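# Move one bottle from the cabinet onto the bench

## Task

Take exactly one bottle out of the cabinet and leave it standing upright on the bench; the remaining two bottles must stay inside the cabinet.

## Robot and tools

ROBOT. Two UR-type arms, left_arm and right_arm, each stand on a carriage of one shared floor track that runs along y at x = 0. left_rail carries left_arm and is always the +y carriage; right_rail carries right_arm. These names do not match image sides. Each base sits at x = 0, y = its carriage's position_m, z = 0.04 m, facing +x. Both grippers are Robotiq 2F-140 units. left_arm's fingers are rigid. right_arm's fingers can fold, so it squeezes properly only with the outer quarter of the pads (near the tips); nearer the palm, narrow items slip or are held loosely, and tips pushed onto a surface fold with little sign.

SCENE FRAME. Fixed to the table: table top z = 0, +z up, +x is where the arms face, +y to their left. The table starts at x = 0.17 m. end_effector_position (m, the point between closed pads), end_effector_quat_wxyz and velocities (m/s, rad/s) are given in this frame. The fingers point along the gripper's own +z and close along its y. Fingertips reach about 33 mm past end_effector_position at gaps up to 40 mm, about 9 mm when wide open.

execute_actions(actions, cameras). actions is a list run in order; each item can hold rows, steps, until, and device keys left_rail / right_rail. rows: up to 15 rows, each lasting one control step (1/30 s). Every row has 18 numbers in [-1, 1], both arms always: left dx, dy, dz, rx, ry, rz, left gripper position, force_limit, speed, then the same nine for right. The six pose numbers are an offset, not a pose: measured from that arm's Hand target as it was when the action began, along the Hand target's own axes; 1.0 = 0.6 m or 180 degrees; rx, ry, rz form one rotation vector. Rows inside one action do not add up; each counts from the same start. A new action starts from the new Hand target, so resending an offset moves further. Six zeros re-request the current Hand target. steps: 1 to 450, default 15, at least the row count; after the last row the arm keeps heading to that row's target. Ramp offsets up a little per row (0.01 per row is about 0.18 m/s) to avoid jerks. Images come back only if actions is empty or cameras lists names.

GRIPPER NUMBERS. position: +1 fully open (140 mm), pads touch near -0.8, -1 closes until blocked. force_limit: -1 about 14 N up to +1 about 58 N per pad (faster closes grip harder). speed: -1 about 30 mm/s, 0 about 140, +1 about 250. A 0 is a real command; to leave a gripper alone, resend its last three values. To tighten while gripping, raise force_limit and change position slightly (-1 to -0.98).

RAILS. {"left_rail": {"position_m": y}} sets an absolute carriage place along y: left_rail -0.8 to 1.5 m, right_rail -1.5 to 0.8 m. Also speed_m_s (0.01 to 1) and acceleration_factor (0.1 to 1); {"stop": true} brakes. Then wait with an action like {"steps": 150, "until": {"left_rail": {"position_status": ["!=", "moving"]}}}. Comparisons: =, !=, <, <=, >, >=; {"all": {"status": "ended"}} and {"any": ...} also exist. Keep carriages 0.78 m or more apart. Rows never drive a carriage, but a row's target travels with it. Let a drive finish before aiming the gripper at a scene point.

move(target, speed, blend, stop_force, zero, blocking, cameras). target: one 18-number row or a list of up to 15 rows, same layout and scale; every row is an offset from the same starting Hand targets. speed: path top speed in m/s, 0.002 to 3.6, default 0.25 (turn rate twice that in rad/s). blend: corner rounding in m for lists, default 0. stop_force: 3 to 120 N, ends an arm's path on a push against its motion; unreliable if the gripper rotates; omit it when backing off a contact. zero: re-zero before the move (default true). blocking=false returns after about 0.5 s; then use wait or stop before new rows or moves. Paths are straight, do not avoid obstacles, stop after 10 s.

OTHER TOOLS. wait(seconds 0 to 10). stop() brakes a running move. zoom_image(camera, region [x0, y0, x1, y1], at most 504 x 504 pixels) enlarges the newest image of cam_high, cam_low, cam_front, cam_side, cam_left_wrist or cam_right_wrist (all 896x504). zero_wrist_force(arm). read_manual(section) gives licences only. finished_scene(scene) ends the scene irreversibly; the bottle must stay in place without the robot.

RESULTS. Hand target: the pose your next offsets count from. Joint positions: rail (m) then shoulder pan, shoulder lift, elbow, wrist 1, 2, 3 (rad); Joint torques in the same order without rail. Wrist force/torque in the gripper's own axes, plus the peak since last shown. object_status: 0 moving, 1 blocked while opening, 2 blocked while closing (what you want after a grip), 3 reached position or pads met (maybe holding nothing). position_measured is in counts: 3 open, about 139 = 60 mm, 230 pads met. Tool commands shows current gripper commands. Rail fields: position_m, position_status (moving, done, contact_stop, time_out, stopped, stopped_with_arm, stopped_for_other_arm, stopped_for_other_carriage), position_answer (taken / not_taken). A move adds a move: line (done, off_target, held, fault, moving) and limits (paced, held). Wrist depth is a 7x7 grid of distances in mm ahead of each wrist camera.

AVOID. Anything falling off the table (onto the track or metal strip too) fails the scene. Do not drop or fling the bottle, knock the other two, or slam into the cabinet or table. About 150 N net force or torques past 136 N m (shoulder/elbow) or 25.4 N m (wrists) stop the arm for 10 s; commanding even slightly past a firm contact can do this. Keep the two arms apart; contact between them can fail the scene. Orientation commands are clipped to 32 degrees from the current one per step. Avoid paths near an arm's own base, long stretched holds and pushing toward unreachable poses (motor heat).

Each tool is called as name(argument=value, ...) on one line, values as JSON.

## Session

execute_actions(actions=[])

Scene clock: 0.00 s.
left_arm: end_effector_position=(+0.3456, +1.0109, +0.5800) position_measured=3 object_status=3 end_effector_quat_wxyz=(+0.000, +0.000, +1.000, +0.000) | right_arm: end_effector_position=(+0.3456, -1.0911, +0.5800) position_measured=3 object_status=3 end_effector_quat_wxyz=(+0.000, +0.000, +1.000, +0.000)
Joint positions: left_arm=[0.984 -0.316 -1.725 0.971 -0.816 -1.571 -0.316] | right_arm=[-1.118 -0.316 -1.725 0.971 -0.816 -1.571 -0.316]
Joint velocities: within noise
Joint torques (N m): no reading
Wrist force (N): no reading
Wrist torque (N m): no reading
Wrist force, peak (N): no reading
Wrist depth (mm): cam_left_wrist=[645 649 652 656 - 649 686 / - - - - - 674 - / - 712 701 710 722 708 712 / - - - 742 - 141 783 / - 113 - - - 118 99 / - 97 - 884 - - 100 / - - - - 832 - -] | cam_right_wrist=[637 636 - 648 658 650 685 / 664 673 - - - - 721 / 700 - 725 725 741 683 - / - 129 745 748 767 131 - / - - - - - 115 98 / - - - 880 - - - / - - 1921 - 1827 - -]
Hand target: left_arm +0.3456, +1.0109, +0.5800; +0.000, +0.000, +1.000, +0.000 | right_arm +0.3456, -1.0911, +0.5800; +0.000, +0.000, +1.000, +0.000
Tool commands: left_gripper/position=+1.0 left_gripper/force_limit=+1.0 left_gripper/speed=+1.0 right_gripper/position=+1.0 right_gripper/force_limit=+1.0 right_gripper/speed=+1.0
left_rail: position_m=0.984 position_status=done
right_rail: position_m=-1.118 position_status=done

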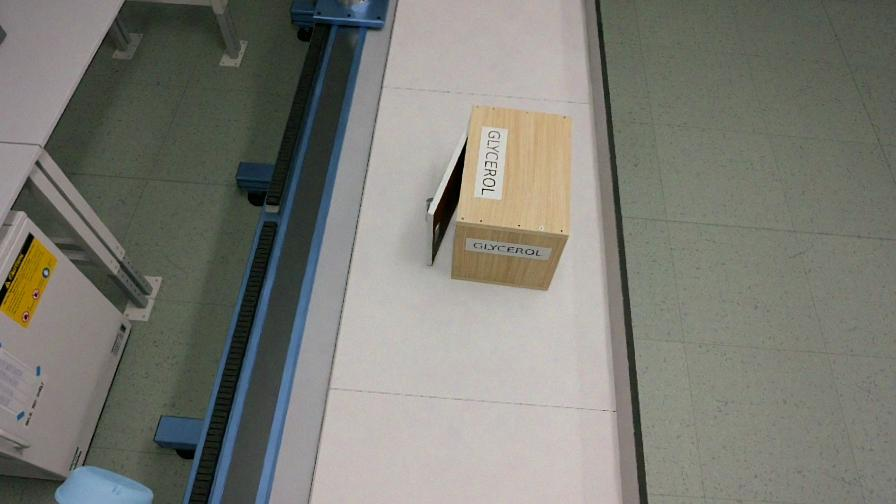

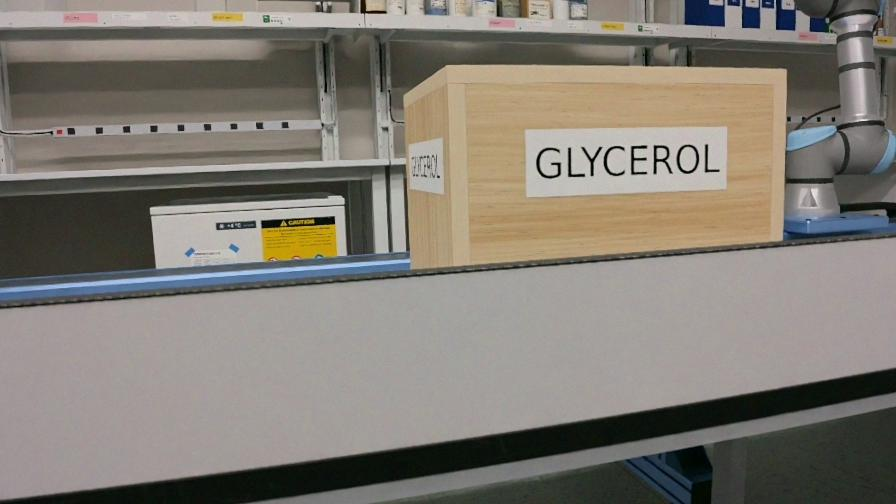

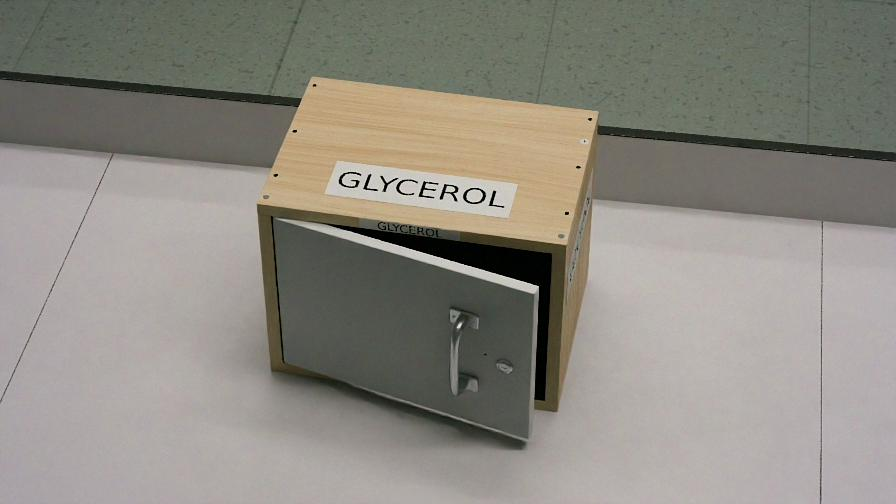

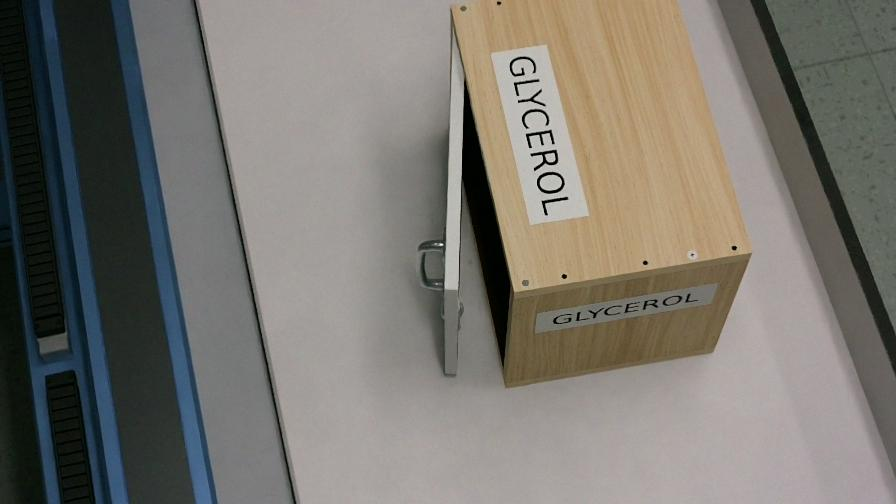

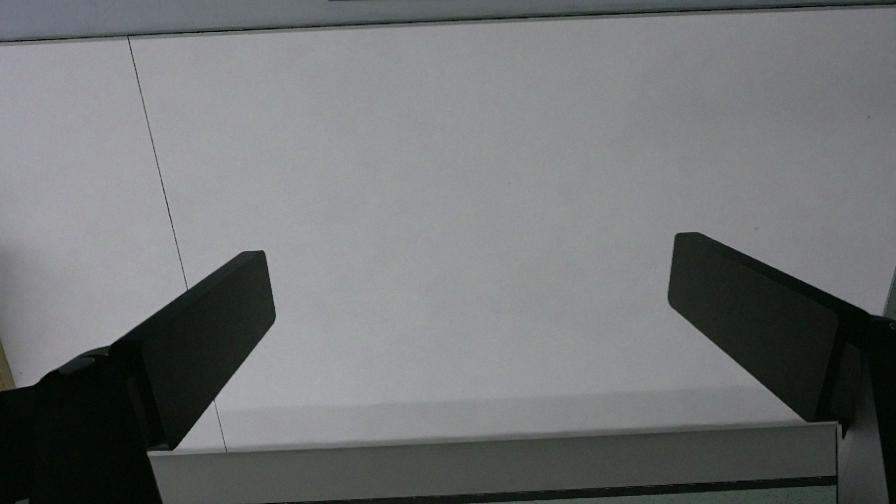

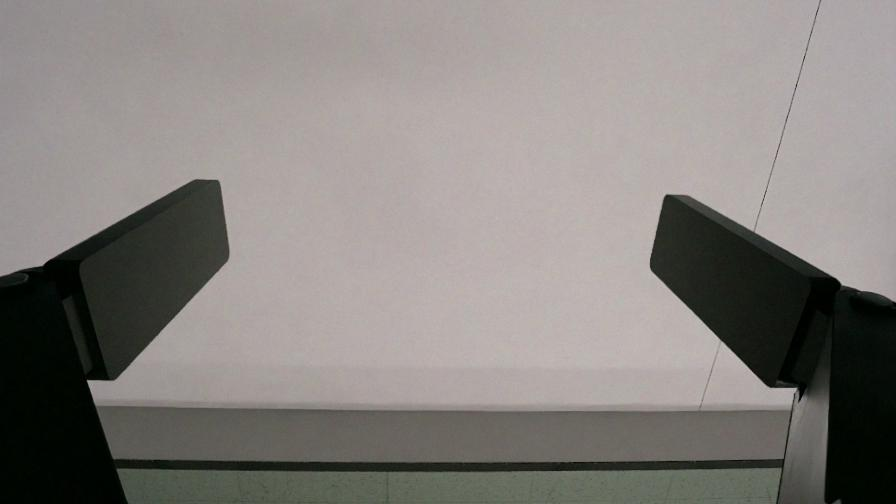

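execute_actions(actions=[{"right_rail":{"position_m":-1.45},"steps":20},{"left_rail":{"position_m":-0.35,"acceleration_factor":0.6},"steps":220,"until":{"left_rail":{"position_status":["!=","moving"]}}}], cameras=["cam_left_wrist"])

zoom_image(camera="cam_left_wrist", region=[440, 100, 800, 350])

Scene clock: 16.27 s.
left_arm: end_effector_position=(+0.3456, -0.3227, +0.5800) position_measured=3 object_status=3 end_effector_quat_wxyz=(+0.000, +0.000, +1.000, +0.000) | right_arm: end_effector_position=(+0.3456, -1.4228, +0.5800) position_measured=3 object_status=3 end_effector_quat_wxyz=(+0.000, +0.000, +1.000, +0.000)
Joint positions: left_arm=[-0.35 -0.316 -1.725 0.971 -0.816 -1.571 -0.316] | right_arm=[-1.45 -0.316 -1.725 0.971 -0.816 -1.571 -0.316]
Joint torques (N m): left_arm=[0.3 -11.61 -20.86 -2.92 0.08 0.42] | right_arm=[0.71 -10.89 -19.96 -2.99 -0.12 0.01]
Wrist force (N): left_arm=[-0.1 0.1 -0.4] | right_arm=[-0.1 -0.6 0.1]
Wrist torque (N m): left_arm=[0.02 0.02 0.00] | right_arm=[-0.12 0.03 0.00]
Wrist force, peak (N): left_arm=[-0.1 1.3 -0.3] | right_arm=[-0.4 -1.7 0.0]
Wrist depth (mm): cam_left_wrist=[649 649 659 652 650 - 643 / - 678 - 672 - 627 670 / - - 731 - 759 - - / - 736 - - 706 144 473 / - 113 856 - 471 118 99 / - 104 881 838 494 497 100 / - 812 776 900 521 523 -] | cam_right_wrist=[1296 - - - - - - / 1370 682 - - - - - / 1422 705 661 727 741 735 - / - 129 767 774 765 131 785 / - 1604 - - - 121 98 / - 1778 - 849 833 - - / - 1935 2088 1935 1949 - -]
Hand target: left_arm +0.3456, -0.3227, +0.5800; +0.000, +0.000, +1.000, +0.000 | right_arm +0.3456, -1.4228, +0.5800; +0.000, +0.000, +1.000, +0.000
Tool commands: left_gripper/position=+1.0 left_gripper/force_limit=+1.0 left_gripper/speed=+1.0 right_gripper/position=+1.0 right_gripper/force_limit=+1.0 right_gripper/speed=+1.0
left_rail: position_m=-0.350 position_status=done
right_rail: position_m=-1.450 position_status=done
Images, in order (width x height): cam_left_wrist 896x504.

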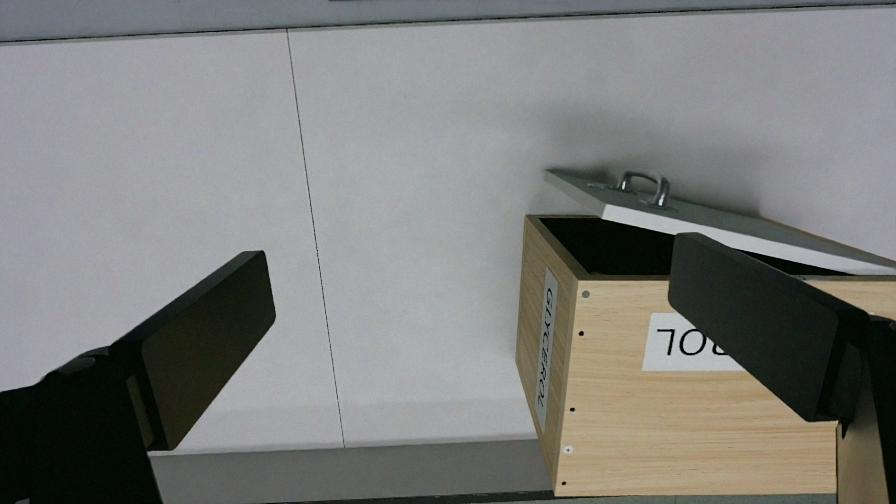

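Scaled by 1.400 from the camera's 896x504 image, which has a finer 1280x720 frame.

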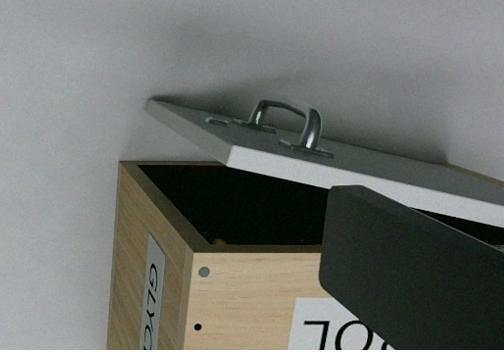

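move(target=[[-0.138,0.0545,0.3,0,0,0,-1,-1,0,0,0,0,0,0,0,1,1,1],[-0.138,0.0545,0.517,0,0,0,-1,-1,0,0,0,0,0,0,0,1,1,1]], speed=0.2, blend=0.02, cameras=["cam_left_wrist","cam_side"])

zoom_image(camera="cam_side", region=[380, 100, 640, 400])

Scene clock: 42.23 s.
left_arm: end_effector_position=(+0.4284, -0.2900, +0.2698) position_measured=233 object_status=3 end_effector_quat_wxyz=(+0.000, +0.000, +1.000, +0.000) | right_arm: end_effector_position=(+0.3456, -1.4228, +0.5800) position_measured=3 object_status=3 end_effector_quat_wxyz=(+0.000, +0.000, +1.000, +0.000)
Joint positions: left_arm=[-0.35 -0.174 -1.756 1.857 -1.671 -1.571 -0.174] | right_arm=[-1.45 -0.316 -1.725 0.971 -0.816 -1.571 -0.316]
Joint torques (N m): left_arm=[-2.27 -9.75 -18.07 -4.35 2.62 -0.05] | right_arm=[1.02 -10.29 -19.67 -3.04 -0.13 0.02]
Wrist force (N): left_arm=[0.3 0.3 -0.3] | right_arm=[-0.2 -0.4 0.2]
Wrist torque (N m): left_arm=[0.06 -0.06 -0.02] | right_arm=[-0.08 0.06 0.00]
Wrist force, peak (N): left_arm=[0.3 0.3 1.7] | right_arm=[-0.4 -0.5 -0.1]
Wrist depth (mm): cam_left_wrist=[368 370 359 362 372 - - / - - - 389 378 - 254 / - - 401 414 - 398 159 / 426 407 - 414 336 406 412 / 444 - - 96 99 200 357 / 466 - 75 70 76 77 134 / 490 - 68 - - 71 -] | cam_right_wrist=[1271 640 - 678 637 - - / 1336 666 - - - - - / - 705 723 691 - 748 - / - 140 767 - - 131 788 / - 790 817 827 - 121 98 / - 1754 871 817 - - - / - 1827 810 827 2329 - -]
Hand target: left_arm +0.4284, -0.2901, +0.2698; +0.000, +0.000, +1.000, +0.000 | right_arm +0.3456, -1.4228, +0.5800; +0.000, +0.000, +1.000, +0.000
Off the commanded pose: left_arm 0.000 m, 0 deg | right_arm 0.000 m, 0 deg.
left_rail: position_m=-0.350 position_status=done
right_rail: position_m=-1.450 position_status=done
move: done
Images, in order (width x height): cam_side 896x504, cam_left_wrist 896x504.

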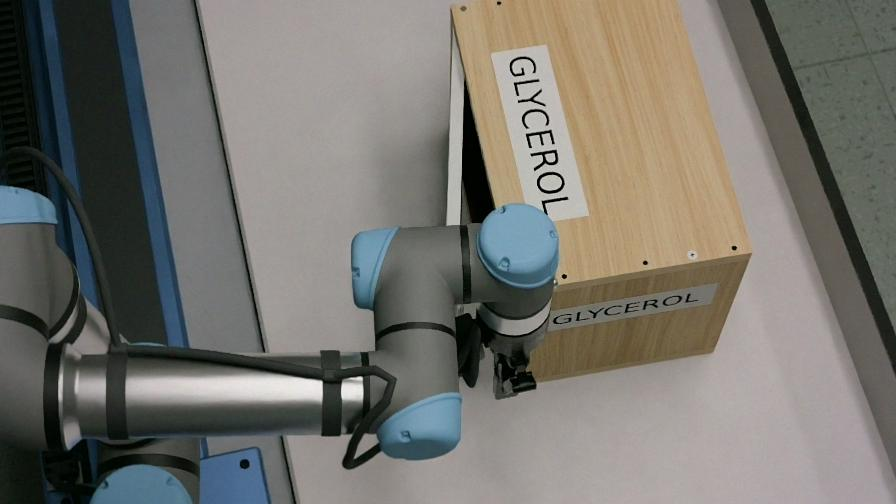

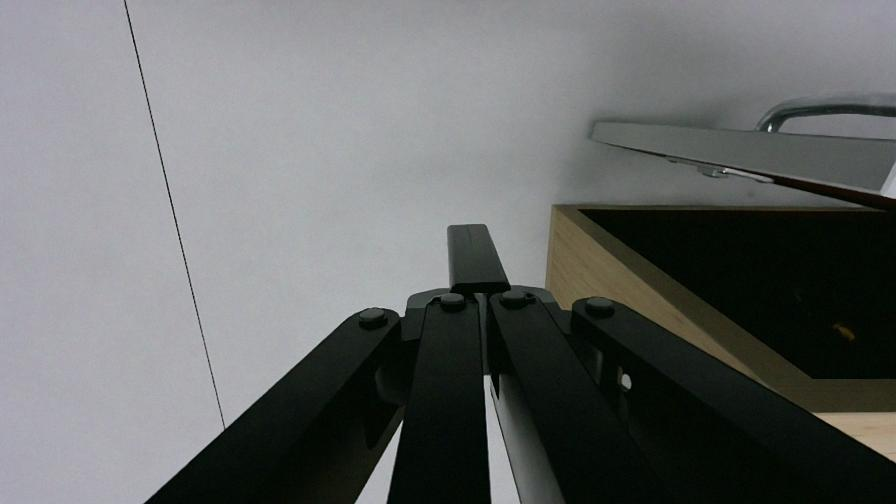

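Scaled by 1.680 from the camera's 896x504 image, which has a finer 1280x720 frame.

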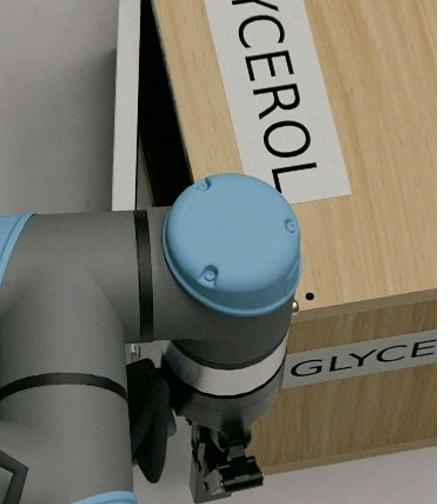

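move(target=[-0.003,0.205,0,0,0,0,-1,-1,0,0,0,0,0,0,0,1,1,1], speed=0.08, stop_force=12, cameras=["cam_left_wrist"])

Scene clock: 53.43 s.
left_arm: end_effector_position=(+0.4302, -0.1670, +0.2698) position_measured=233 object_status=3 end_effector_quat_wxyz=(+0.000, +0.000, +1.000, +0.000) | right_arm: end_effector_position=(+0.3456, -1.4228, +0.5800) position_measured=3 object_status=3 end_effector_quat_wxyz=(+0.000, +0.000, +1.000, +0.000)
Joint positions: left_arm=[-0.35 0.113 -1.668 1.782 -1.685 -1.571 0.113] | right_arm=[-1.45 -0.316 -1.725 0.971 -0.816 -1.571 -0.316]
Joint torques (N m): left_arm=[11.33 -14.75 -37.87 -4.25 -2.43 2.29] | right_arm=[1.25 -10.82 -18.96 -2.98 -0.02 0.01]
Wrist force (N): left_arm=[-0.1 0.3 -0.2] | right_arm=[-0.1 -0.1 0.0]
Wrist torque (N m): left_arm=[0.04 -0.01 -0.01] | right_arm=[-0.02 0.03 0.00]
Wrist force, peak (N): left_arm=[0.1 1.3 -0.1] | right_arm=[-0.2 -0.7 0.5]
Wrist depth (mm): cam_left_wrist=[- 364 367 - 384 370 384 / - - - 376 382 206 - / - 400 394 124 126 186 - / - 426 - 256 406 131 132 / 444 436 - 96 99 423 353 / 469 467 75 70 76 77 141 / - - 68 - - 71 -] | cam_right_wrist=[1284 647 647 648 - - 676 / 1400 1309 - - - - 707 / 1415 1430 698 - 683 767 - / - 140 - - 790 131 776 / - - - - - 115 98 / - 1698 - 854 947 - - / - 1949 1815 - 2009 - -]
Hand target: left_arm +0.4302, -0.1670, +0.2698; +0.000, +0.000, +1.000, +0.000 | right_arm +0.3456, -1.4228, +0.5800; +0.000, +0.000, +1.000, +0.000
Off the commanded pose: left_arm 0.000 m, 0 deg | right_arm 0.000 m, 0 deg.
left_rail: position_m=-0.350 position_status=done
right_rail: position_m=-1.450 position_status=done
move: done
Images, in order (width x height): cam_left_wrist 896x504.

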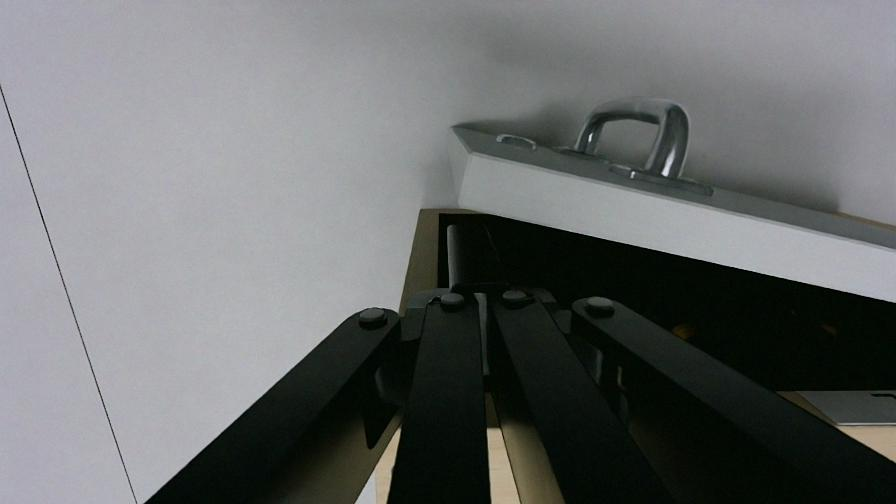

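move(target=[[0,0.04,0,0,0,0,-1,-1,0,0,0,0,0,0,0,1,1,1],[0.1887,0.07,0,0,0,0,-1,-1,0,0,0,0,0,0,0,1,1,1],[0.3337,0.1767,0.03,0,0,0,-1,-1,0,0,0,0,0,0,0,1,1,1],[0.4253,0.335,0.03,0,0,0,-1,-1,0,0,0,0,0,0,0,1,1,1],[0.4553,0.51,0.03,0,0,0,-1,-1,0,0,0,0,0,0,0,1,1,1],[0.4487,0.64,0.03,0,0,0,-1,-1,0,0,0,0,0,0,0,1,1,1]], speed=[0.06,0.08,0.1,0.1,0.1,0.1], blend=[0.004,0.03,0.03,0.03,0.03,0], stop_force=45, cameras=["cam_left_wrist","cam_high"])

Scene clock: 74.87 s.
left_arm: end_effector_position=(+0.1610, +0.2169, +0.2518) position_measured=233 object_status=3 end_effector_quat_wxyz=(+0.000, +0.000, +1.000, +0.000) | right_arm: end_effector_position=(+0.3456, -1.4228, +0.5800) position_measured=3 object_status=3 end_effector_quat_wxyz=(+0.000, +0.000, +1.000, +0.000)
Joint positions: left_arm=[-0.35 1.066 -1.367 1.509 -1.713 -1.571 1.066] | right_arm=[-1.45 -0.316 -1.725 0.971 -0.816 -1.571 -0.316]
Joint torques (N m): left_arm=[12.8 -29.25 -38.76 -2.21 -1.79 2.24] | right_arm=[1.03 -10.31 -18.59 -3.02 0.06 0]
Wrist force (N): left_arm=[0.7 -2.9 0.1] | right_arm=[-0.1 -0.1 -0.1]
Wrist torque (N m): left_arm=[-0.06 -0.12 0.00] | right_arm=[-0.02 0.02 0.00]
Wrist force, peak (N): left_arm=[-2.6 -1.9 -7.6] | right_arm=[-0.1 -0.7 0.2]
Wrist depth (mm): cam_left_wrist=[343 344 342 347 346 348 347 / 378 381 381 381 383 384 389 / 392 389 393 395 160 392 404 / 406 - - 137 123 423 - / - - - 96 92 429 - / 454 - 75 70 76 76 - / - - 68 - - 71 -] | cam_right_wrist=[1284 655 643 645 653 643 - / 1363 696 - - - - - / 1438 717 - - - - - / - 130 - 783 - 131 805 / - 1624 - 827 - 115 98 / - 1778 - - - - - / - 2122 1720 2555 - - -]
Hand target: left_arm +0.1610, +0.2169, +0.2518; +0.000, +0.000, +1.000, +0.000 | right_arm +0.3456, -1.4228, +0.5800; +0.000, +0.000, +1.000, +0.000
Off the commanded pose: left_arm 0.000 m, 0 deg | right_arm 0.000 m, 0 deg.
left_rail: position_m=-0.350 position_status=done
right_rail: position_m=-1.450 position_status=done
move: done
Images, in order (width x height): cam_high 896x504, cam_left_wrist 896x504.

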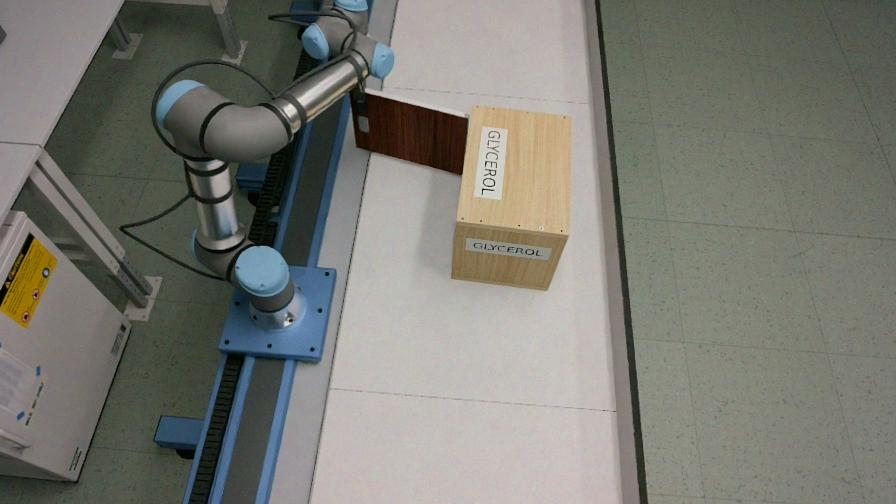

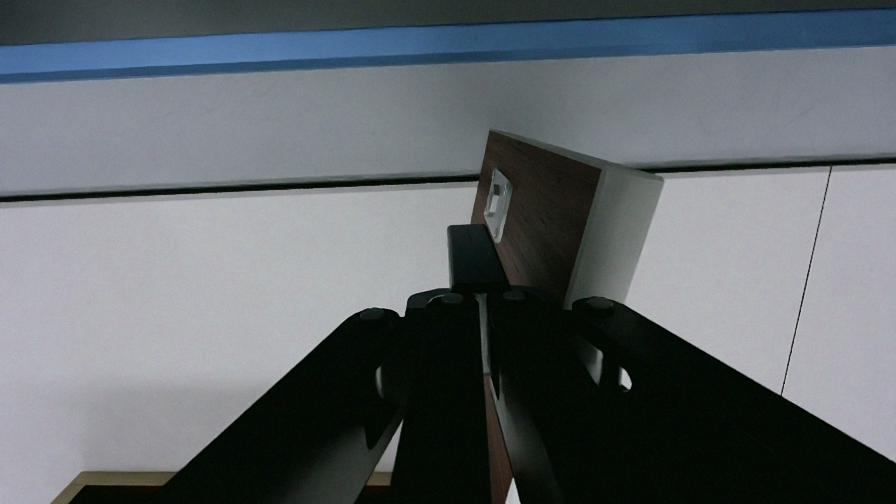

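move(target=[[-0.148,-0.278,0,0,0,0,-1,-1,0,0,0,0,0,0,0,1,1,1],[-0.232,-0.445,-0.297,0,0,0,-1,-1,0,0,0,0,0,0,0,1,1,1],[-0.248,-0.445,-0.08,0,-0.278,0,-1,-1,0,0,0,0,0,0,0,1,1,1]], speed=0.3, blend=0.03)

execute_actions(actions=[{"left_rail":{"position_m":-0.3},"rows":[[0,0,0,0,0,0,0.35,-1,0,0,0,0,0,0,0,1,1,1]],"steps":100,"until":{"left_rail":{"position_status":["!=","moving"]}}}], cameras=["cam_left_wrist","cam_side"])

Scene clock: 90.77 s.
left_arm: end_effector_position=(+0.3098, -0.0501, +0.2998) position_measured=233 object_status=3 end_effector_quat_wxyz=(+0.423, +0.000, +0.906, +0.000) | right_arm: end_effector_position=(+0.3456, -1.4228, +0.5800) position_measured=3 object_status=3 end_effector_quat_wxyz=(+0.000, +0.000, +1.000, +0.000)
Joint positions: left_arm=[-0.35 0.89 -1.961 2.369 -2.623 -2.209 0.671] | right_arm=[-1.45 -0.316 -1.725 0.971 -0.816 -1.571 -0.316]
Joint torques (N m): left_arm=[10.53 1.51 -14.75 -4.9 -3.51 -1.96] | right_arm=[0.93 -10.39 -18.07 -3.13 0.04 -0.09]
Wrist force (N): left_arm=[-0.3 -1.5 -0.4] | right_arm=[-0.2 -0.4 0.2]
Wrist torque (N m): left_arm=[-0.32 -0.04 0.09] | right_arm=[-0.09 0.05 0.00]
Wrist force, peak (N): left_arm=[0.7 -3.3 0.3] | right_arm=[-0.3 -0.6 0.0]
Wrist depth (mm): cam_left_wrist=[406 - 393 404 415 420 274 / 479 - 432 444 464 431 272 / 540 - 420 586 599 432 271 / 749 - 447 619 614 408 269 / - 4234 327 96 99 360 307 / - - 75 70 76 77 - / - - 68 - - 71 -] | cam_right_wrist=[1290 648 663 - - - 676 / 1349 1336 - 705 - - 729 / 1462 717 702 - - - 760 / - 129 - 769 769 131 793 / - 825 - - - 115 98 / - - - 920 - - - / - 1964 1907 - 1993 - -]
Hand target: left_arm +0.3098, -0.0501, +0.2998; +0.423, +0.000, +0.906, +0.000 | right_arm +0.3456, -1.4228, +0.5800; +0.000, +0.000, +1.000, +0.000
Off the commanded pose: left_arm 0.000 m, 0 deg | right_arm 0.000 m, 0 deg.
left_rail: position_m=-0.350 position_status=done
right_rail: position_m=-1.450 position_status=done
move: done

Scene clock: 91.77 s.
left_arm: end_effector_position=(+0.3098, -0.0001, +0.2998) position_measured=85 object_status=0 end_effector_quat_wxyz=(+0.423, +0.000, +0.906, +0.000) | right_arm: end_effector_position=(+0.3456, -1.4228, +0.5800) position_measured=3 object_status=3 end_effector_quat_wxyz=(+0.000, +0.000, +1.000, +0.000)
Joint positions: left_arm=[-0.3 0.89 -1.961 2.37 -2.623 -2.209 0.671] | right_arm=[-1.45 -0.316 -1.725 0.971 -0.816 -1.571 -0.316]
Joint torques (N m): left_arm=[8.05 -5.56 -21.94 -4.21 -2.65 -1.79] | right_arm=[0.76 -9.43 -17.84 -3.06 -0.1 -0.02]
Wrist force (N): left_arm=[-0.2 -1.5 -0.3] | right_arm=[-0.1 -0.1 -0.1]
Wrist torque (N m): left_arm=[-0.33 -0.07 0.09] | right_arm=[-0.03 0.02 0.00]
Wrist force, peak (N): left_arm=[-0.2 -2.7 -0.4] | right_arm=[-0.4 -0.5 0.2]
Wrist depth (mm): cam_left_wrist=[- - 402 403 420 285 228 / 496 398 438 461 446 309 226 / - 390 498 609 486 295 225 / 841 346 559 620 545 288 223 / - 94 133 583 301 111 89 / - 81 299 402 436 - 75 / - - 3770 5362 4553 - -] | cam_right_wrist=[1290 645 650 - 651 670 691 / 1370 675 685 - - - - / 1407 709 725 - - 735 719 / - 129 - 778 - 131 - / - 1595 - 802 - 115 98 / - 1731 883 783 857 - - / - 1766 1978 1921 2139 - -]
Hand target: left_arm +0.3098, -0.0001, +0.2998; +0.423, +0.000, +0.906, +0.000 | right_arm +0.3456, -1.4228, +0.5800; +0.000, +0.000, +1.000, +0.000
Off the commanded pose: left_arm 0.000 m, 0 deg | right_arm 0.000 m, 0 deg.
left_rail: position_m=-0.300 position_status=done
right_rail: position_m=-1.450 position_status=done
Images, in order (width x height): cam_side 896x504, cam_left_wrist 896x504.

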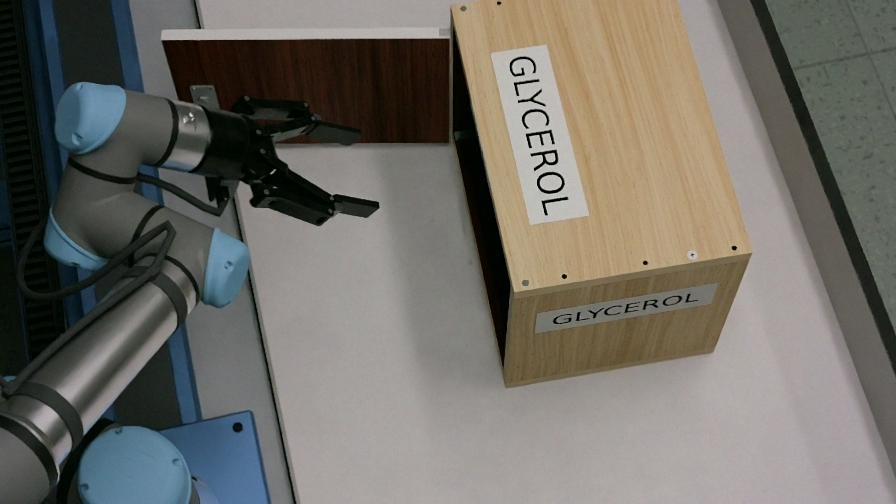

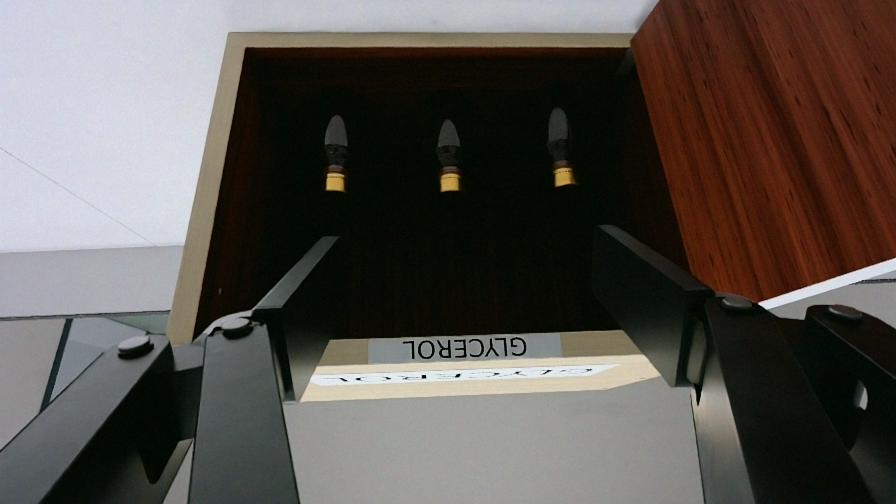

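move(target=[0.078,-0.007,0.355,0,0,0,0.2,-1,0,0,0,0,0,0,0,1,1,1], speed=0.2, cameras=["cam_left_wrist"])

Scene clock: 102.60 s.
left_arm: end_effector_position=(+0.4430, -0.0042, +0.1272) position_measured=104 object_status=3 end_effector_quat_wxyz=(+0.423, +0.000, +0.906, +0.000) | right_arm: end_effector_position=(+0.3456, -1.4228, +0.5800) position_measured=3 object_status=3 end_effector_quat_wxyz=(+0.000, +0.000, +1.000, +0.000)
Joint positions: left_arm=[-0.3 0.586 -1.325 2.476 -3.504 -2.009 0.403] | right_arm=[-1.45 -0.316 -1.725 0.971 -0.816 -1.571 -0.316]
Joint torques (N m): left_arm=[-9.53 -18.02 -25.33 -4.92 1.82 -1.67] | right_arm=[0.51 -9.48 -17.8 -3.18 0.07 -0.09]
Wrist force (N): left_arm=[-0.2 -1.2 0.0] | right_arm=[-0.3 0.0 0.1]
Wrist torque (N m): left_arm=[-0.25 -0.06 0.05] | right_arm=[-0.01 0.07 0.00]
Wrist force, peak (N): left_arm=[-0.9 -1.6 -2.1] | right_arm=[-0.4 -0.5 0.3]
Wrist depth (mm): cam_left_wrist=[203 213 204 206 208 221 193 / 205 216 220 224 229 233 202 / 205 260 255 260 277 270 220 / 214 260 229 250 259 271 221 / 203 258 114 435 443 103 203 / - 80 407 422 424 71 72 / - - 394 394 401 - -] | cam_right_wrist=[1290 634 668 664 656 - - / 1322 685 675 723 689 707 - / - - 735 - - 731 - / - 130 802 - - 130 802 / - 1530 802 802 - 115 98 / - 1790 - - 886 - - / - 1949 1964 843 1978 - -]
Hand target: left_arm +0.4430, -0.0042, +0.1271; +0.423, +0.000, +0.906, +0.000 | right_arm +0.3456, -1.4228, +0.5800; +0.000, +0.000, +1.000, +0.000
Off the commanded pose: left_arm 0.000 m, 0 deg | right_arm 0.000 m, 0 deg.
left_rail: position_m=-0.300 position_status=done
right_rail: position_m=-1.450 position_status=done
move: done
Images, in order (width x height): cam_left_wrist 896x504.

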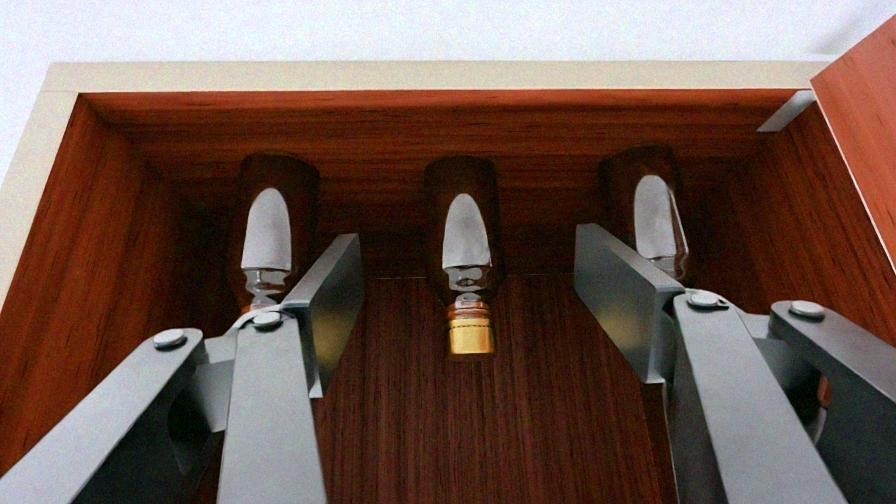

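move(target=[-0.036,0.001,0.185,0,0,0,0.2,-1,-1,0,0,0,0,0,0,1,1,1], speed=0.1, stop_force=12)

execute_actions(actions=[{"rows":[[0,0,0,0,0,0,-1,-1,-1,0,0,0,0,0,0,1,1,1]],"steps":110}], cameras=["cam_left_wrist"])

Scene clock: 111.50 s.
left_arm: end_effector_position=(+0.5419, -0.0037, +0.0724) position_measured=104 object_status=3 end_effector_quat_wxyz=(+0.423, +0.000, +0.906, +0.000) | right_arm: end_effector_position=(+0.3456, -1.4228, +0.5800) position_measured=3 object_status=3 end_effector_quat_wxyz=(+0.000, +0.000, +1.000, +0.000)
Joint positions: left_arm=[-0.3 0.454 -1.051 2.301 -3.641 -1.914 0.304] | right_arm=[-1.45 -0.316 -1.725 0.971 -0.816 -1.571 -0.316]
Joint torques (N m): left_arm=[-10.87 -27.7 -22.75 -5.07 1.95 -1.92] | right_arm=[0.22 -9.09 -17.55 -3.09 0 -0.04]
Wrist force (N): left_arm=[0.0 -1.3 0.3] | right_arm=[-0.1 0.0 0.2]
Wrist torque (N m): left_arm=[-0.32 -0.12 0.03] | right_arm=[0.00 0.03 -0.01]
Wrist force, peak (N): left_arm=[-0.4 -1.4 1.6] | right_arm=[-0.2 -0.7 0.2]
Wrist depth (mm): cam_left_wrist=[- 114 116 118 119 121 122 / 135 138 140 143 146 147 144 / 128 140 181 140 187 165 135 / 119 135 217 131 148 155 127 / 114 122 114 125 129 102 118 / - 80 315 124 326 70 72 / - - 304 118 305 - -] | cam_right_wrist=[1309 651 - 651 659 661 694 / 1343 - - - 668 702 705 / 1430 711 692 - 731 719 - / - 140 727 - 745 130 - / - 825 807 841 - 115 98 / - 1754 - 927 - 940 - / - 1907 1827 1815 - - -]
Hand target: left_arm +0.5419, -0.0037, +0.0724; +0.423, +0.000, +0.906, +0.000 | right_arm +0.3456, -1.4228, +0.5800; +0.000, +0.000, +1.000, +0.000
Off the commanded pose: left_arm 0.000 m, 0 deg | right_arm 0.000 m, 0 deg.
left_rail: position_m=-0.300 position_status=done
right_rail: position_m=-1.450 position_status=done
move: done

Scene clock: 115.37 s.
left_arm: end_effector_position=(+0.5419, -0.0037, +0.0724) position_measured=161 object_status=2 end_effector_quat_wxyz=(+0.423, +0.000, +0.906, +0.000) | right_arm: end_effector_position=(+0.3456, -1.4228, +0.5800) position_measured=3 object_status=3 end_effector_quat_wxyz=(+0.000, +0.000, +1.000, +0.000)
Joint positions: left_arm=[-0.3 0.454 -1.051 2.301 -3.641 -1.914 0.304] | right_arm=[-1.45 -0.316 -1.725 0.971 -0.816 -1.571 -0.316]
Joint torques (N m): left_arm=[-8.32 -28.85 -15.68 -1.75 -2.64 -1.2] | right_arm=[0.65 -9.36 -17.04 -3.09 0.13 -0.06]
Wrist force (N): left_arm=[-0.9 -1.7 -1.1] | right_arm=[-0.4 -0.5 0.1]
Wrist torque (N m): left_arm=[-0.25 -0.06 -0.02] | right_arm=[-0.11 0.08 0.00]
Wrist force, peak (N): left_arm=[-1.4 -2.1 -1.5] | right_arm=[-0.1 -0.5 0.5]
Wrist depth (mm): cam_left_wrist=[- 114 116 118 119 121 122 / 135 137 140 142 146 148 144 / 127 140 181 141 187 165 135 / 119 135 234 131 230 234 127 / 114 124 95 123 111 94 121 / - 73 75 123 - 71 69 / - 65 - 115 - - -] | cam_right_wrist=[1303 - - - - - - / 1698 664 678 - - - 713 / 1430 702 733 - - - - / - 130 763 760 - 131 - / - 802 807 - 807 115 98 / - 2371 898 - - - - / - 1935 1720 2072 2024 - -]
Hand target: left_arm +0.5419, -0.0037, +0.0724; +0.423, +0.000, +0.906, +0.000 | right_arm +0.3456, -1.4228, +0.5800; +0.000, +0.000, +1.000, +0.000
Off the commanded pose: left_arm 0.000 m, 0 deg | right_arm 0.000 m, 0 deg.
left_rail: position_m=-0.300 position_status=done
right_rail: position_m=-1.450 position_status=done
Images, in order (width x height): cam_left_wrist 896x504.

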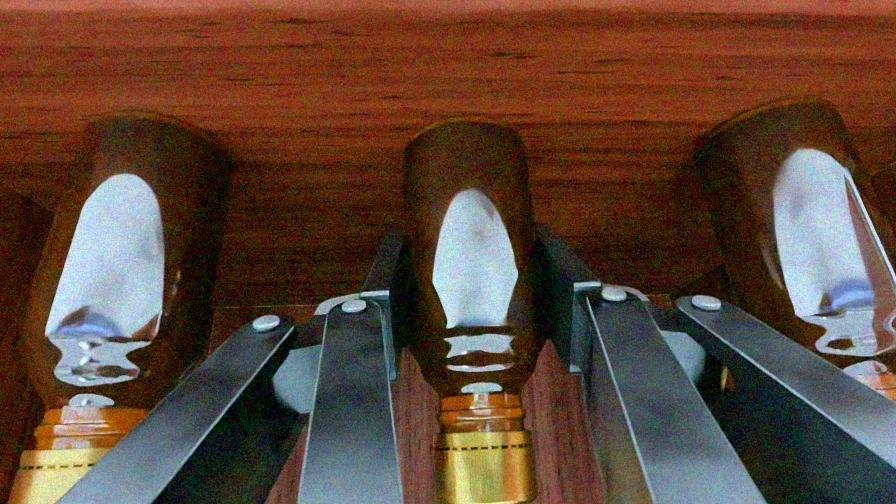

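move(target=[[-0.038,0,-0.032,0,0,0,-1,-1,-1,0,0,0,0,0,0,1,1,1],[0.1675,0,-0.277,0,0,0,-1,-1,-1,0,0,0,0,0,0,1,1,1]], speed=[0.05,0.1], blend=0.008)

move(target=[0.04,0,0.0336,0,0,0,-1,-1,-1,0,0,0,0,0,0,1,1,1], speed=0.06, stop_force=6)

move(target=[0.05,0,0.042,0,0,0,-1,-1,-1,0,0,0,0,0,0,1,1,1], speed=0.012, stop_force=4, cameras=["cam_left_wrist","cam_side"])

Scene clock: 127.47 s.
left_arm: end_effector_position=(+0.3500, -0.0037, +0.1021) position_measured=161 object_status=2 end_effector_quat_wxyz=(+0.423, +0.000, +0.906, +0.000) | right_arm: end_effector_position=(+0.3456, -1.4228, +0.5800) position_measured=3 object_status=3 end_effector_quat_wxyz=(+0.000, +0.000, +1.000, +0.000)
Joint positions: left_arm=[-0.3 0.776 -1.323 2.617 -3.57 -2.138 0.563] | right_arm=[-1.45 -0.316 -1.725 0.971 -0.816 -1.571 -0.316]
Joint torques (N m): left_arm=[10.76 -32.26 -1.85 -2.51 -3.76 2.54] | right_arm=[0.41 -9.64 -17.12 -3.15 0.12 0.03]
Wrist force (N): left_arm=[2.2 -1.1 1.6] | right_arm=[-0.2 -0.4 0.3]
Wrist torque (N m): left_arm=[-0.21 -0.10 -0.11] | right_arm=[-0.08 0.04 0.00]
Wrist force, peak (N): left_arm=[2.4 -1.0 2.5] | right_arm=[-0.3 -0.6 0.3]
Wrist depth (mm): cam_left_wrist=[- 171 171 174 - - - / - 206 - - - - 215 / - 260 - 139 298 298 219 / 329 292 304 131 302 311 218 / - 261 95 123 110 94 209 / - 73 75 123 - 71 69 / - 65 - 115 - - -] | cam_right_wrist=[1271 1296 - 612 634 651 - / 1356 1343 - - 704 717 - / 1422 709 731 - 700 715 778 / - 129 - 769 788 130 797 / - 822 866 830 - 115 98 / - 1853 910 - - - - / - 1815 2024 1815 2105 - -]
Hand target: left_arm +0.3500, -0.0037, +0.1021; +0.423, +0.000, +0.906, +0.000 | right_arm +0.3456, -1.4228, +0.5800; +0.000, +0.000, +1.000, +0.000
Off the commanded pose: left_arm 0.000 m, 0 deg | right_arm 0.000 m, 0 deg.
left_rail: position_m=-0.300 position_status=done
right_rail: position_m=-1.450 position_status=done
move: done

Scene clock: 128.93 s.
left_arm: end_effector_position=(+0.3500, -0.0036, +0.0708) position_measured=161 object_status=2 end_effector_quat_wxyz=(+0.423, +0.000, +0.906, +0.000) | right_arm: end_effector_position=(+0.3456, -1.4228, +0.5800) position_measured=3 object_status=3 end_effector_quat_wxyz=(+0.000, +0.000, +1.000, +0.000)
Joint positions: left_arm=[-0.3 0.776 -1.178 2.624 -3.723 -2.138 0.563] | right_arm=[-1.45 -0.316 -1.725 0.971 -0.816 -1.571 -0.316]
Joint torques (N m): left_arm=[-9.67 -19.2 0.91 -5.66 0.88 -2] | right_arm=[-0.14 -8.95 -16.89 -3.18 0.11 -0.03]
Wrist force (N): left_arm=[1.8 -1.2 1.4] | right_arm=[0.0 -0.2 0.2]
Wrist torque (N m): left_arm=[-0.28 -0.04 -0.03] | right_arm=[-0.04 0.01 0.00]
Wrist force, peak (N): left_arm=[2.4 -1.1 1.9] | right_arm=[-0.2 -0.4 0.5]
Wrist depth (mm): cam_left_wrist=[- - 136 137 - - - / - - 157 - 171 182 185 / 200 - - 139 210 212 217 / - 271 278 131 268 290 218 / - 261 96 122 110 95 208 / 695 73 75 123 - 71 69 / - 65 - 115 - - -] | cam_right_wrist=[1309 648 647 651 655 680 666 / 1349 - 621 711 694 - 729 / 1422 1504 - 727 748 719 - / - 129 - 797 - 131 - / - 1766 812 752 - 115 98 / - 1766 807 - - - - / - 1893 1993 - 2040 - -]
Hand target: left_arm +0.3500, -0.0037, +0.0708; +0.423, +0.000, +0.906, +0.000 | right_arm +0.3456, -1.4228, +0.5800; +0.000, +0.000, +1.000, +0.000
Off the commanded pose: left_arm 0.000 m, 0 deg | right_arm 0.000 m, 0 deg.
left_rail: position_m=-0.300 position_status=done
right_rail: position_m=-1.450 position_status=done
move: done

Scene clock: 131.53 s.
left_arm: end_effector_position=(+0.3501, -0.0037, +0.0540) position_measured=161 object_status=2 end_effector_quat_wxyz=(+0.423, +0.000, +0.906, +0.000) | right_arm: end_effector_position=(+0.3456, -1.4228, +0.5800) position_measured=3 object_status=3 end_effector_quat_wxyz=(+0.000, +0.000, +1.000, +0.000)
Joint positions: left_arm=[-0.3 0.776 -1.099 2.623 -3.801 -2.138 0.563] | right_arm=[-1.45 -0.316 -1.725 0.971 -0.816 -1.571 -0.316]
Joint torques (N m): left_arm=[-9.7 -33.77 3.29 -3.35 0.72 0.17] | right_arm=[0.46 -8.58 -16.68 -3.1 0.13 -0.03]
Wrist force (N): left_arm=[0.5 -1.3 0.2] | right_arm=[-0.4 -0.3 0.2]
Wrist torque (N m): left_arm=[-0.34 -0.03 -0.04] | right_arm=[-0.06 0.09 0.00]
Wrist force, peak (N): left_arm=[-8.3 -0.9 -7.3] | right_arm=[-0.3 -0.6 0.2]
Wrist depth (mm): cam_left_wrist=[- - - - - 121 - / - - 146 144 - 140 - / - 176 - 139 172 - - / 244 267 - 131 137 284 227 / 367 261 96 123 111 94 209 / - 73 75 123 - 71 69 / - 65 - 115 - - -] | cam_right_wrist=[1284 655 640 642 - 645 680 / 1378 - - 711 709 - 673 / 1407 711 - 727 - - - / - 129 765 - - 131 - / - 807 810 - 841 115 98 / - 1698 914 - 907 - - / - 1935 2308 1840 - - -]
Hand target: left_arm +0.3501, -0.0037, +0.0540; +0.423, +0.000, +0.906, +0.000 (not the last commanded pose) | right_arm +0.3456, -1.4228, +0.5800; +0.000, +0.000, +1.000, +0.000
Off the commanded pose: left_arm 0.022 m, 0 deg | right_arm 0.000 m, 0 deg.
left_rail: position_m=-0.300 position_status=done
right_rail: position_m=-1.450 position_status=done
move: contact (left_arm)
Images, in order (width x height): cam_side 896x504, cam_left_wrist 896x504.

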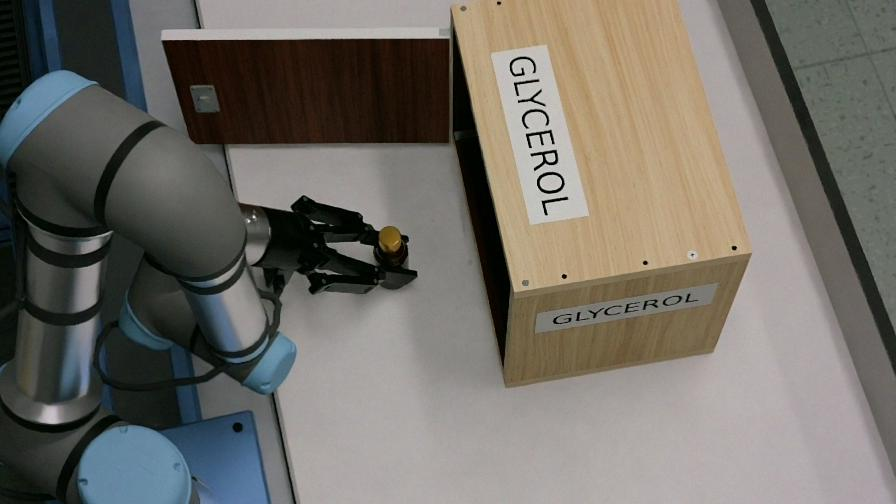

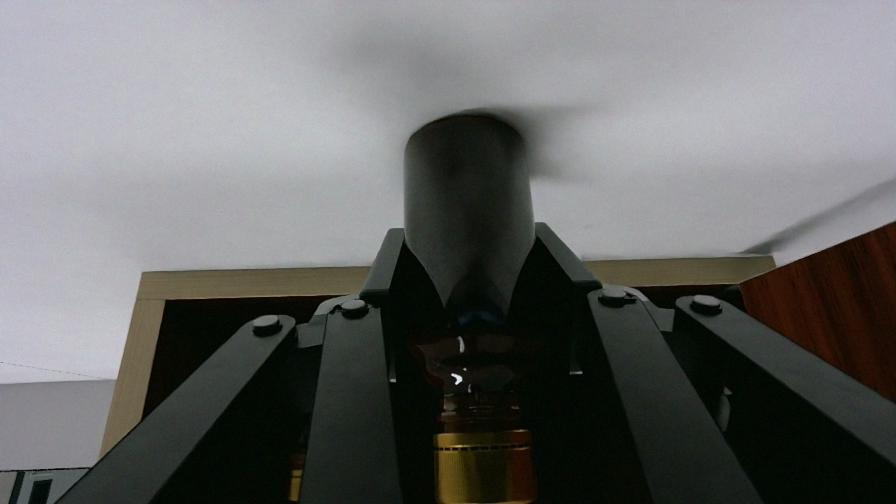

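execute_actions(actions=[{"rows":[[0,0,0,0,0,0,0.2,-1,-1,0,0,0,0,0,0,1,1,1]],"steps":55}])

move(target=[[-0.05,0,-0.042,0,0,0,0.2,-1,-1,0,0,0,0,0,0,1,1,1],[-0.23,0,-0.193,0,0,0,0.2,-1,-1,0,0,0,0,0,0,1,1,1]], speed=[0.05,0.15], blend=0.01, cameras=["cam_left_wrist","cam_side"])

Scene clock: 139.50 s.
left_arm: end_effector_position=(+0.3501, -0.0037, +0.0540) position_measured=104 object_status=3 end_effector_quat_wxyz=(+0.423, +0.000, +0.906, +0.000) | right_arm: end_effector_position=(+0.3456, -1.4228, +0.5800) position_measured=3 object_status=3 end_effector_quat_wxyz=(+0.000, +0.000, +1.000, +0.000)
Joint positions: left_arm=[-0.3 0.776 -1.099 2.623 -3.801 -2.138 0.563] | right_arm=[-1.45 -0.316 -1.725 0.971 -0.816 -1.571 -0.316]
Joint torques (N m): left_arm=[-4.87 -30.63 0.11 -2.88 0.88 0.34] | right_arm=[0.27 -8.95 -16.27 -3.25 0.1 0.05]
Wrist force (N): left_arm=[-0.3 -1.5 -0.6] | right_arm=[-0.1 -0.1 0.4]
Wrist torque (N m): left_arm=[-0.32 -0.02 -0.05] | right_arm=[-0.01 0.02 0.00]
Wrist force, peak (N): left_arm=[-0.6 -1.8 -0.5] | right_arm=[-0.3 -0.4 0.5]
Wrist depth (mm): cam_left_wrist=[- - - 122 - 120 - / - - - 143 147 157 - / - 167 178 139 178 194 - / - 262 162 131 147 254 216 / - 261 113 124 132 102 200 / - 80 285 123 507 71 72 / - - 473 115 479 - -] | cam_right_wrist=[1265 645 621 - 648 666 670 / 1363 1530 664 - - 725 - / 1446 1539 - 737 - 735 - / - 140 767 - 788 131 - / - 1624 - - - 115 98 / - - - - 892 - - / - 2088 1840 - 1949 - -]
Hand target: left_arm +0.3501, -0.0037, +0.0540; +0.423, +0.000, +0.906, +0.000 | right_arm +0.3456, -1.4228, +0.5800; +0.000, +0.000, +1.000, +0.000
Off the commanded pose: left_arm 0.000 m, 0 deg | right_arm 0.000 m, 0 deg.
left_rail: position_m=-0.300 position_status=done
right_rail: position_m=-1.450 position_status=done

Scene clock: 141.80 s.
left_arm: end_effector_position=(+0.3499, -0.0036, +0.2341) position_measured=104 object_status=3 end_effector_quat_wxyz=(+0.423, +0.000, +0.906, +0.000) | right_arm: end_effector_position=(+0.3456, -1.4228, +0.5800) position_measured=3 object_status=3 end_effector_quat_wxyz=(+0.000, +0.000, +1.000, +0.000)
Joint positions: left_arm=[-0.3 0.776 -1.79 2.475 -2.96 -2.138 0.563] | right_arm=[-1.45 -0.316 -1.725 0.971 -0.816 -1.571 -0.316]
Joint torques (N m): left_arm=[-10.88 -18.93 -32.66 -1.99 1.44 2.28] | right_arm=[0.34 -8.85 -15.57 -3.31 0.17 -0.1]
Wrist force (N): left_arm=[-0.4 -1.7 -0.2] | right_arm=[-0.1 -0.6 0.1]
Wrist torque (N m): left_arm=[-0.37 0.01 -0.08] | right_arm=[-0.12 0.02 -0.01]
Wrist force, peak (N): left_arm=[-1.5 -1.7 -1.3] | right_arm=[-0.6 -0.3 0.2]
Wrist depth (mm): cam_left_wrist=[- 333 333 202 338 333 222 / 384 339 372 382 384 306 221 / - 318 429 487 446 328 220 / - 318 426 583 448 331 208 / - 261 114 543 529 102 194 / - 80 496 508 510 71 72 / - - 233 - 235 - -] | cam_right_wrist=[1303 - - 676 658 666 685 / 1363 1316 676 - 692 - 691 / 1415 702 729 - 715 - 765 / - 129 758 - - 131 - / - - 748 - - 121 98 / - 923 852 - - - - / - 1935 1935 1880 2139 - -]
Hand target: left_arm +0.3499, -0.0036, +0.2342; +0.423, +0.000, +0.906, +0.000 | right_arm +0.3456, -1.4228, +0.5800; +0.000, +0.000, +1.000, +0.000
Off the commanded pose: left_arm 0.000 m, 0 deg | right_arm 0.000 m, 0 deg.
left_rail: position_m=-0.300 position_status=done
right_rail: position_m=-1.450 position_status=done
move: done
Images, in order (width x height): cam_side 896x504, cam_left_wrist 896x504.

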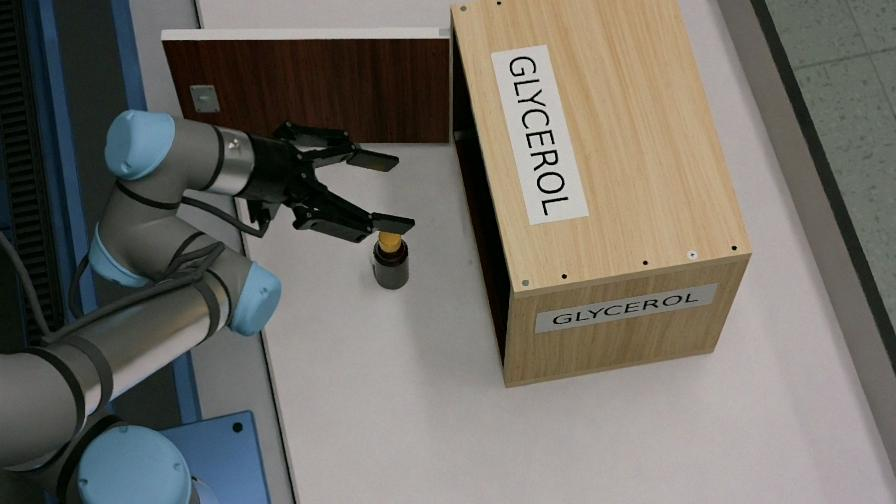

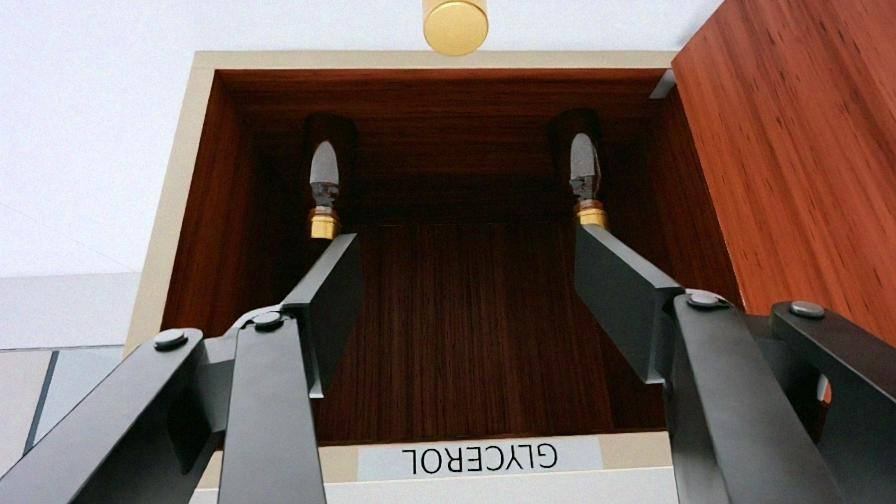

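finished_scene(scene=2)

The scene is finished: the task was done.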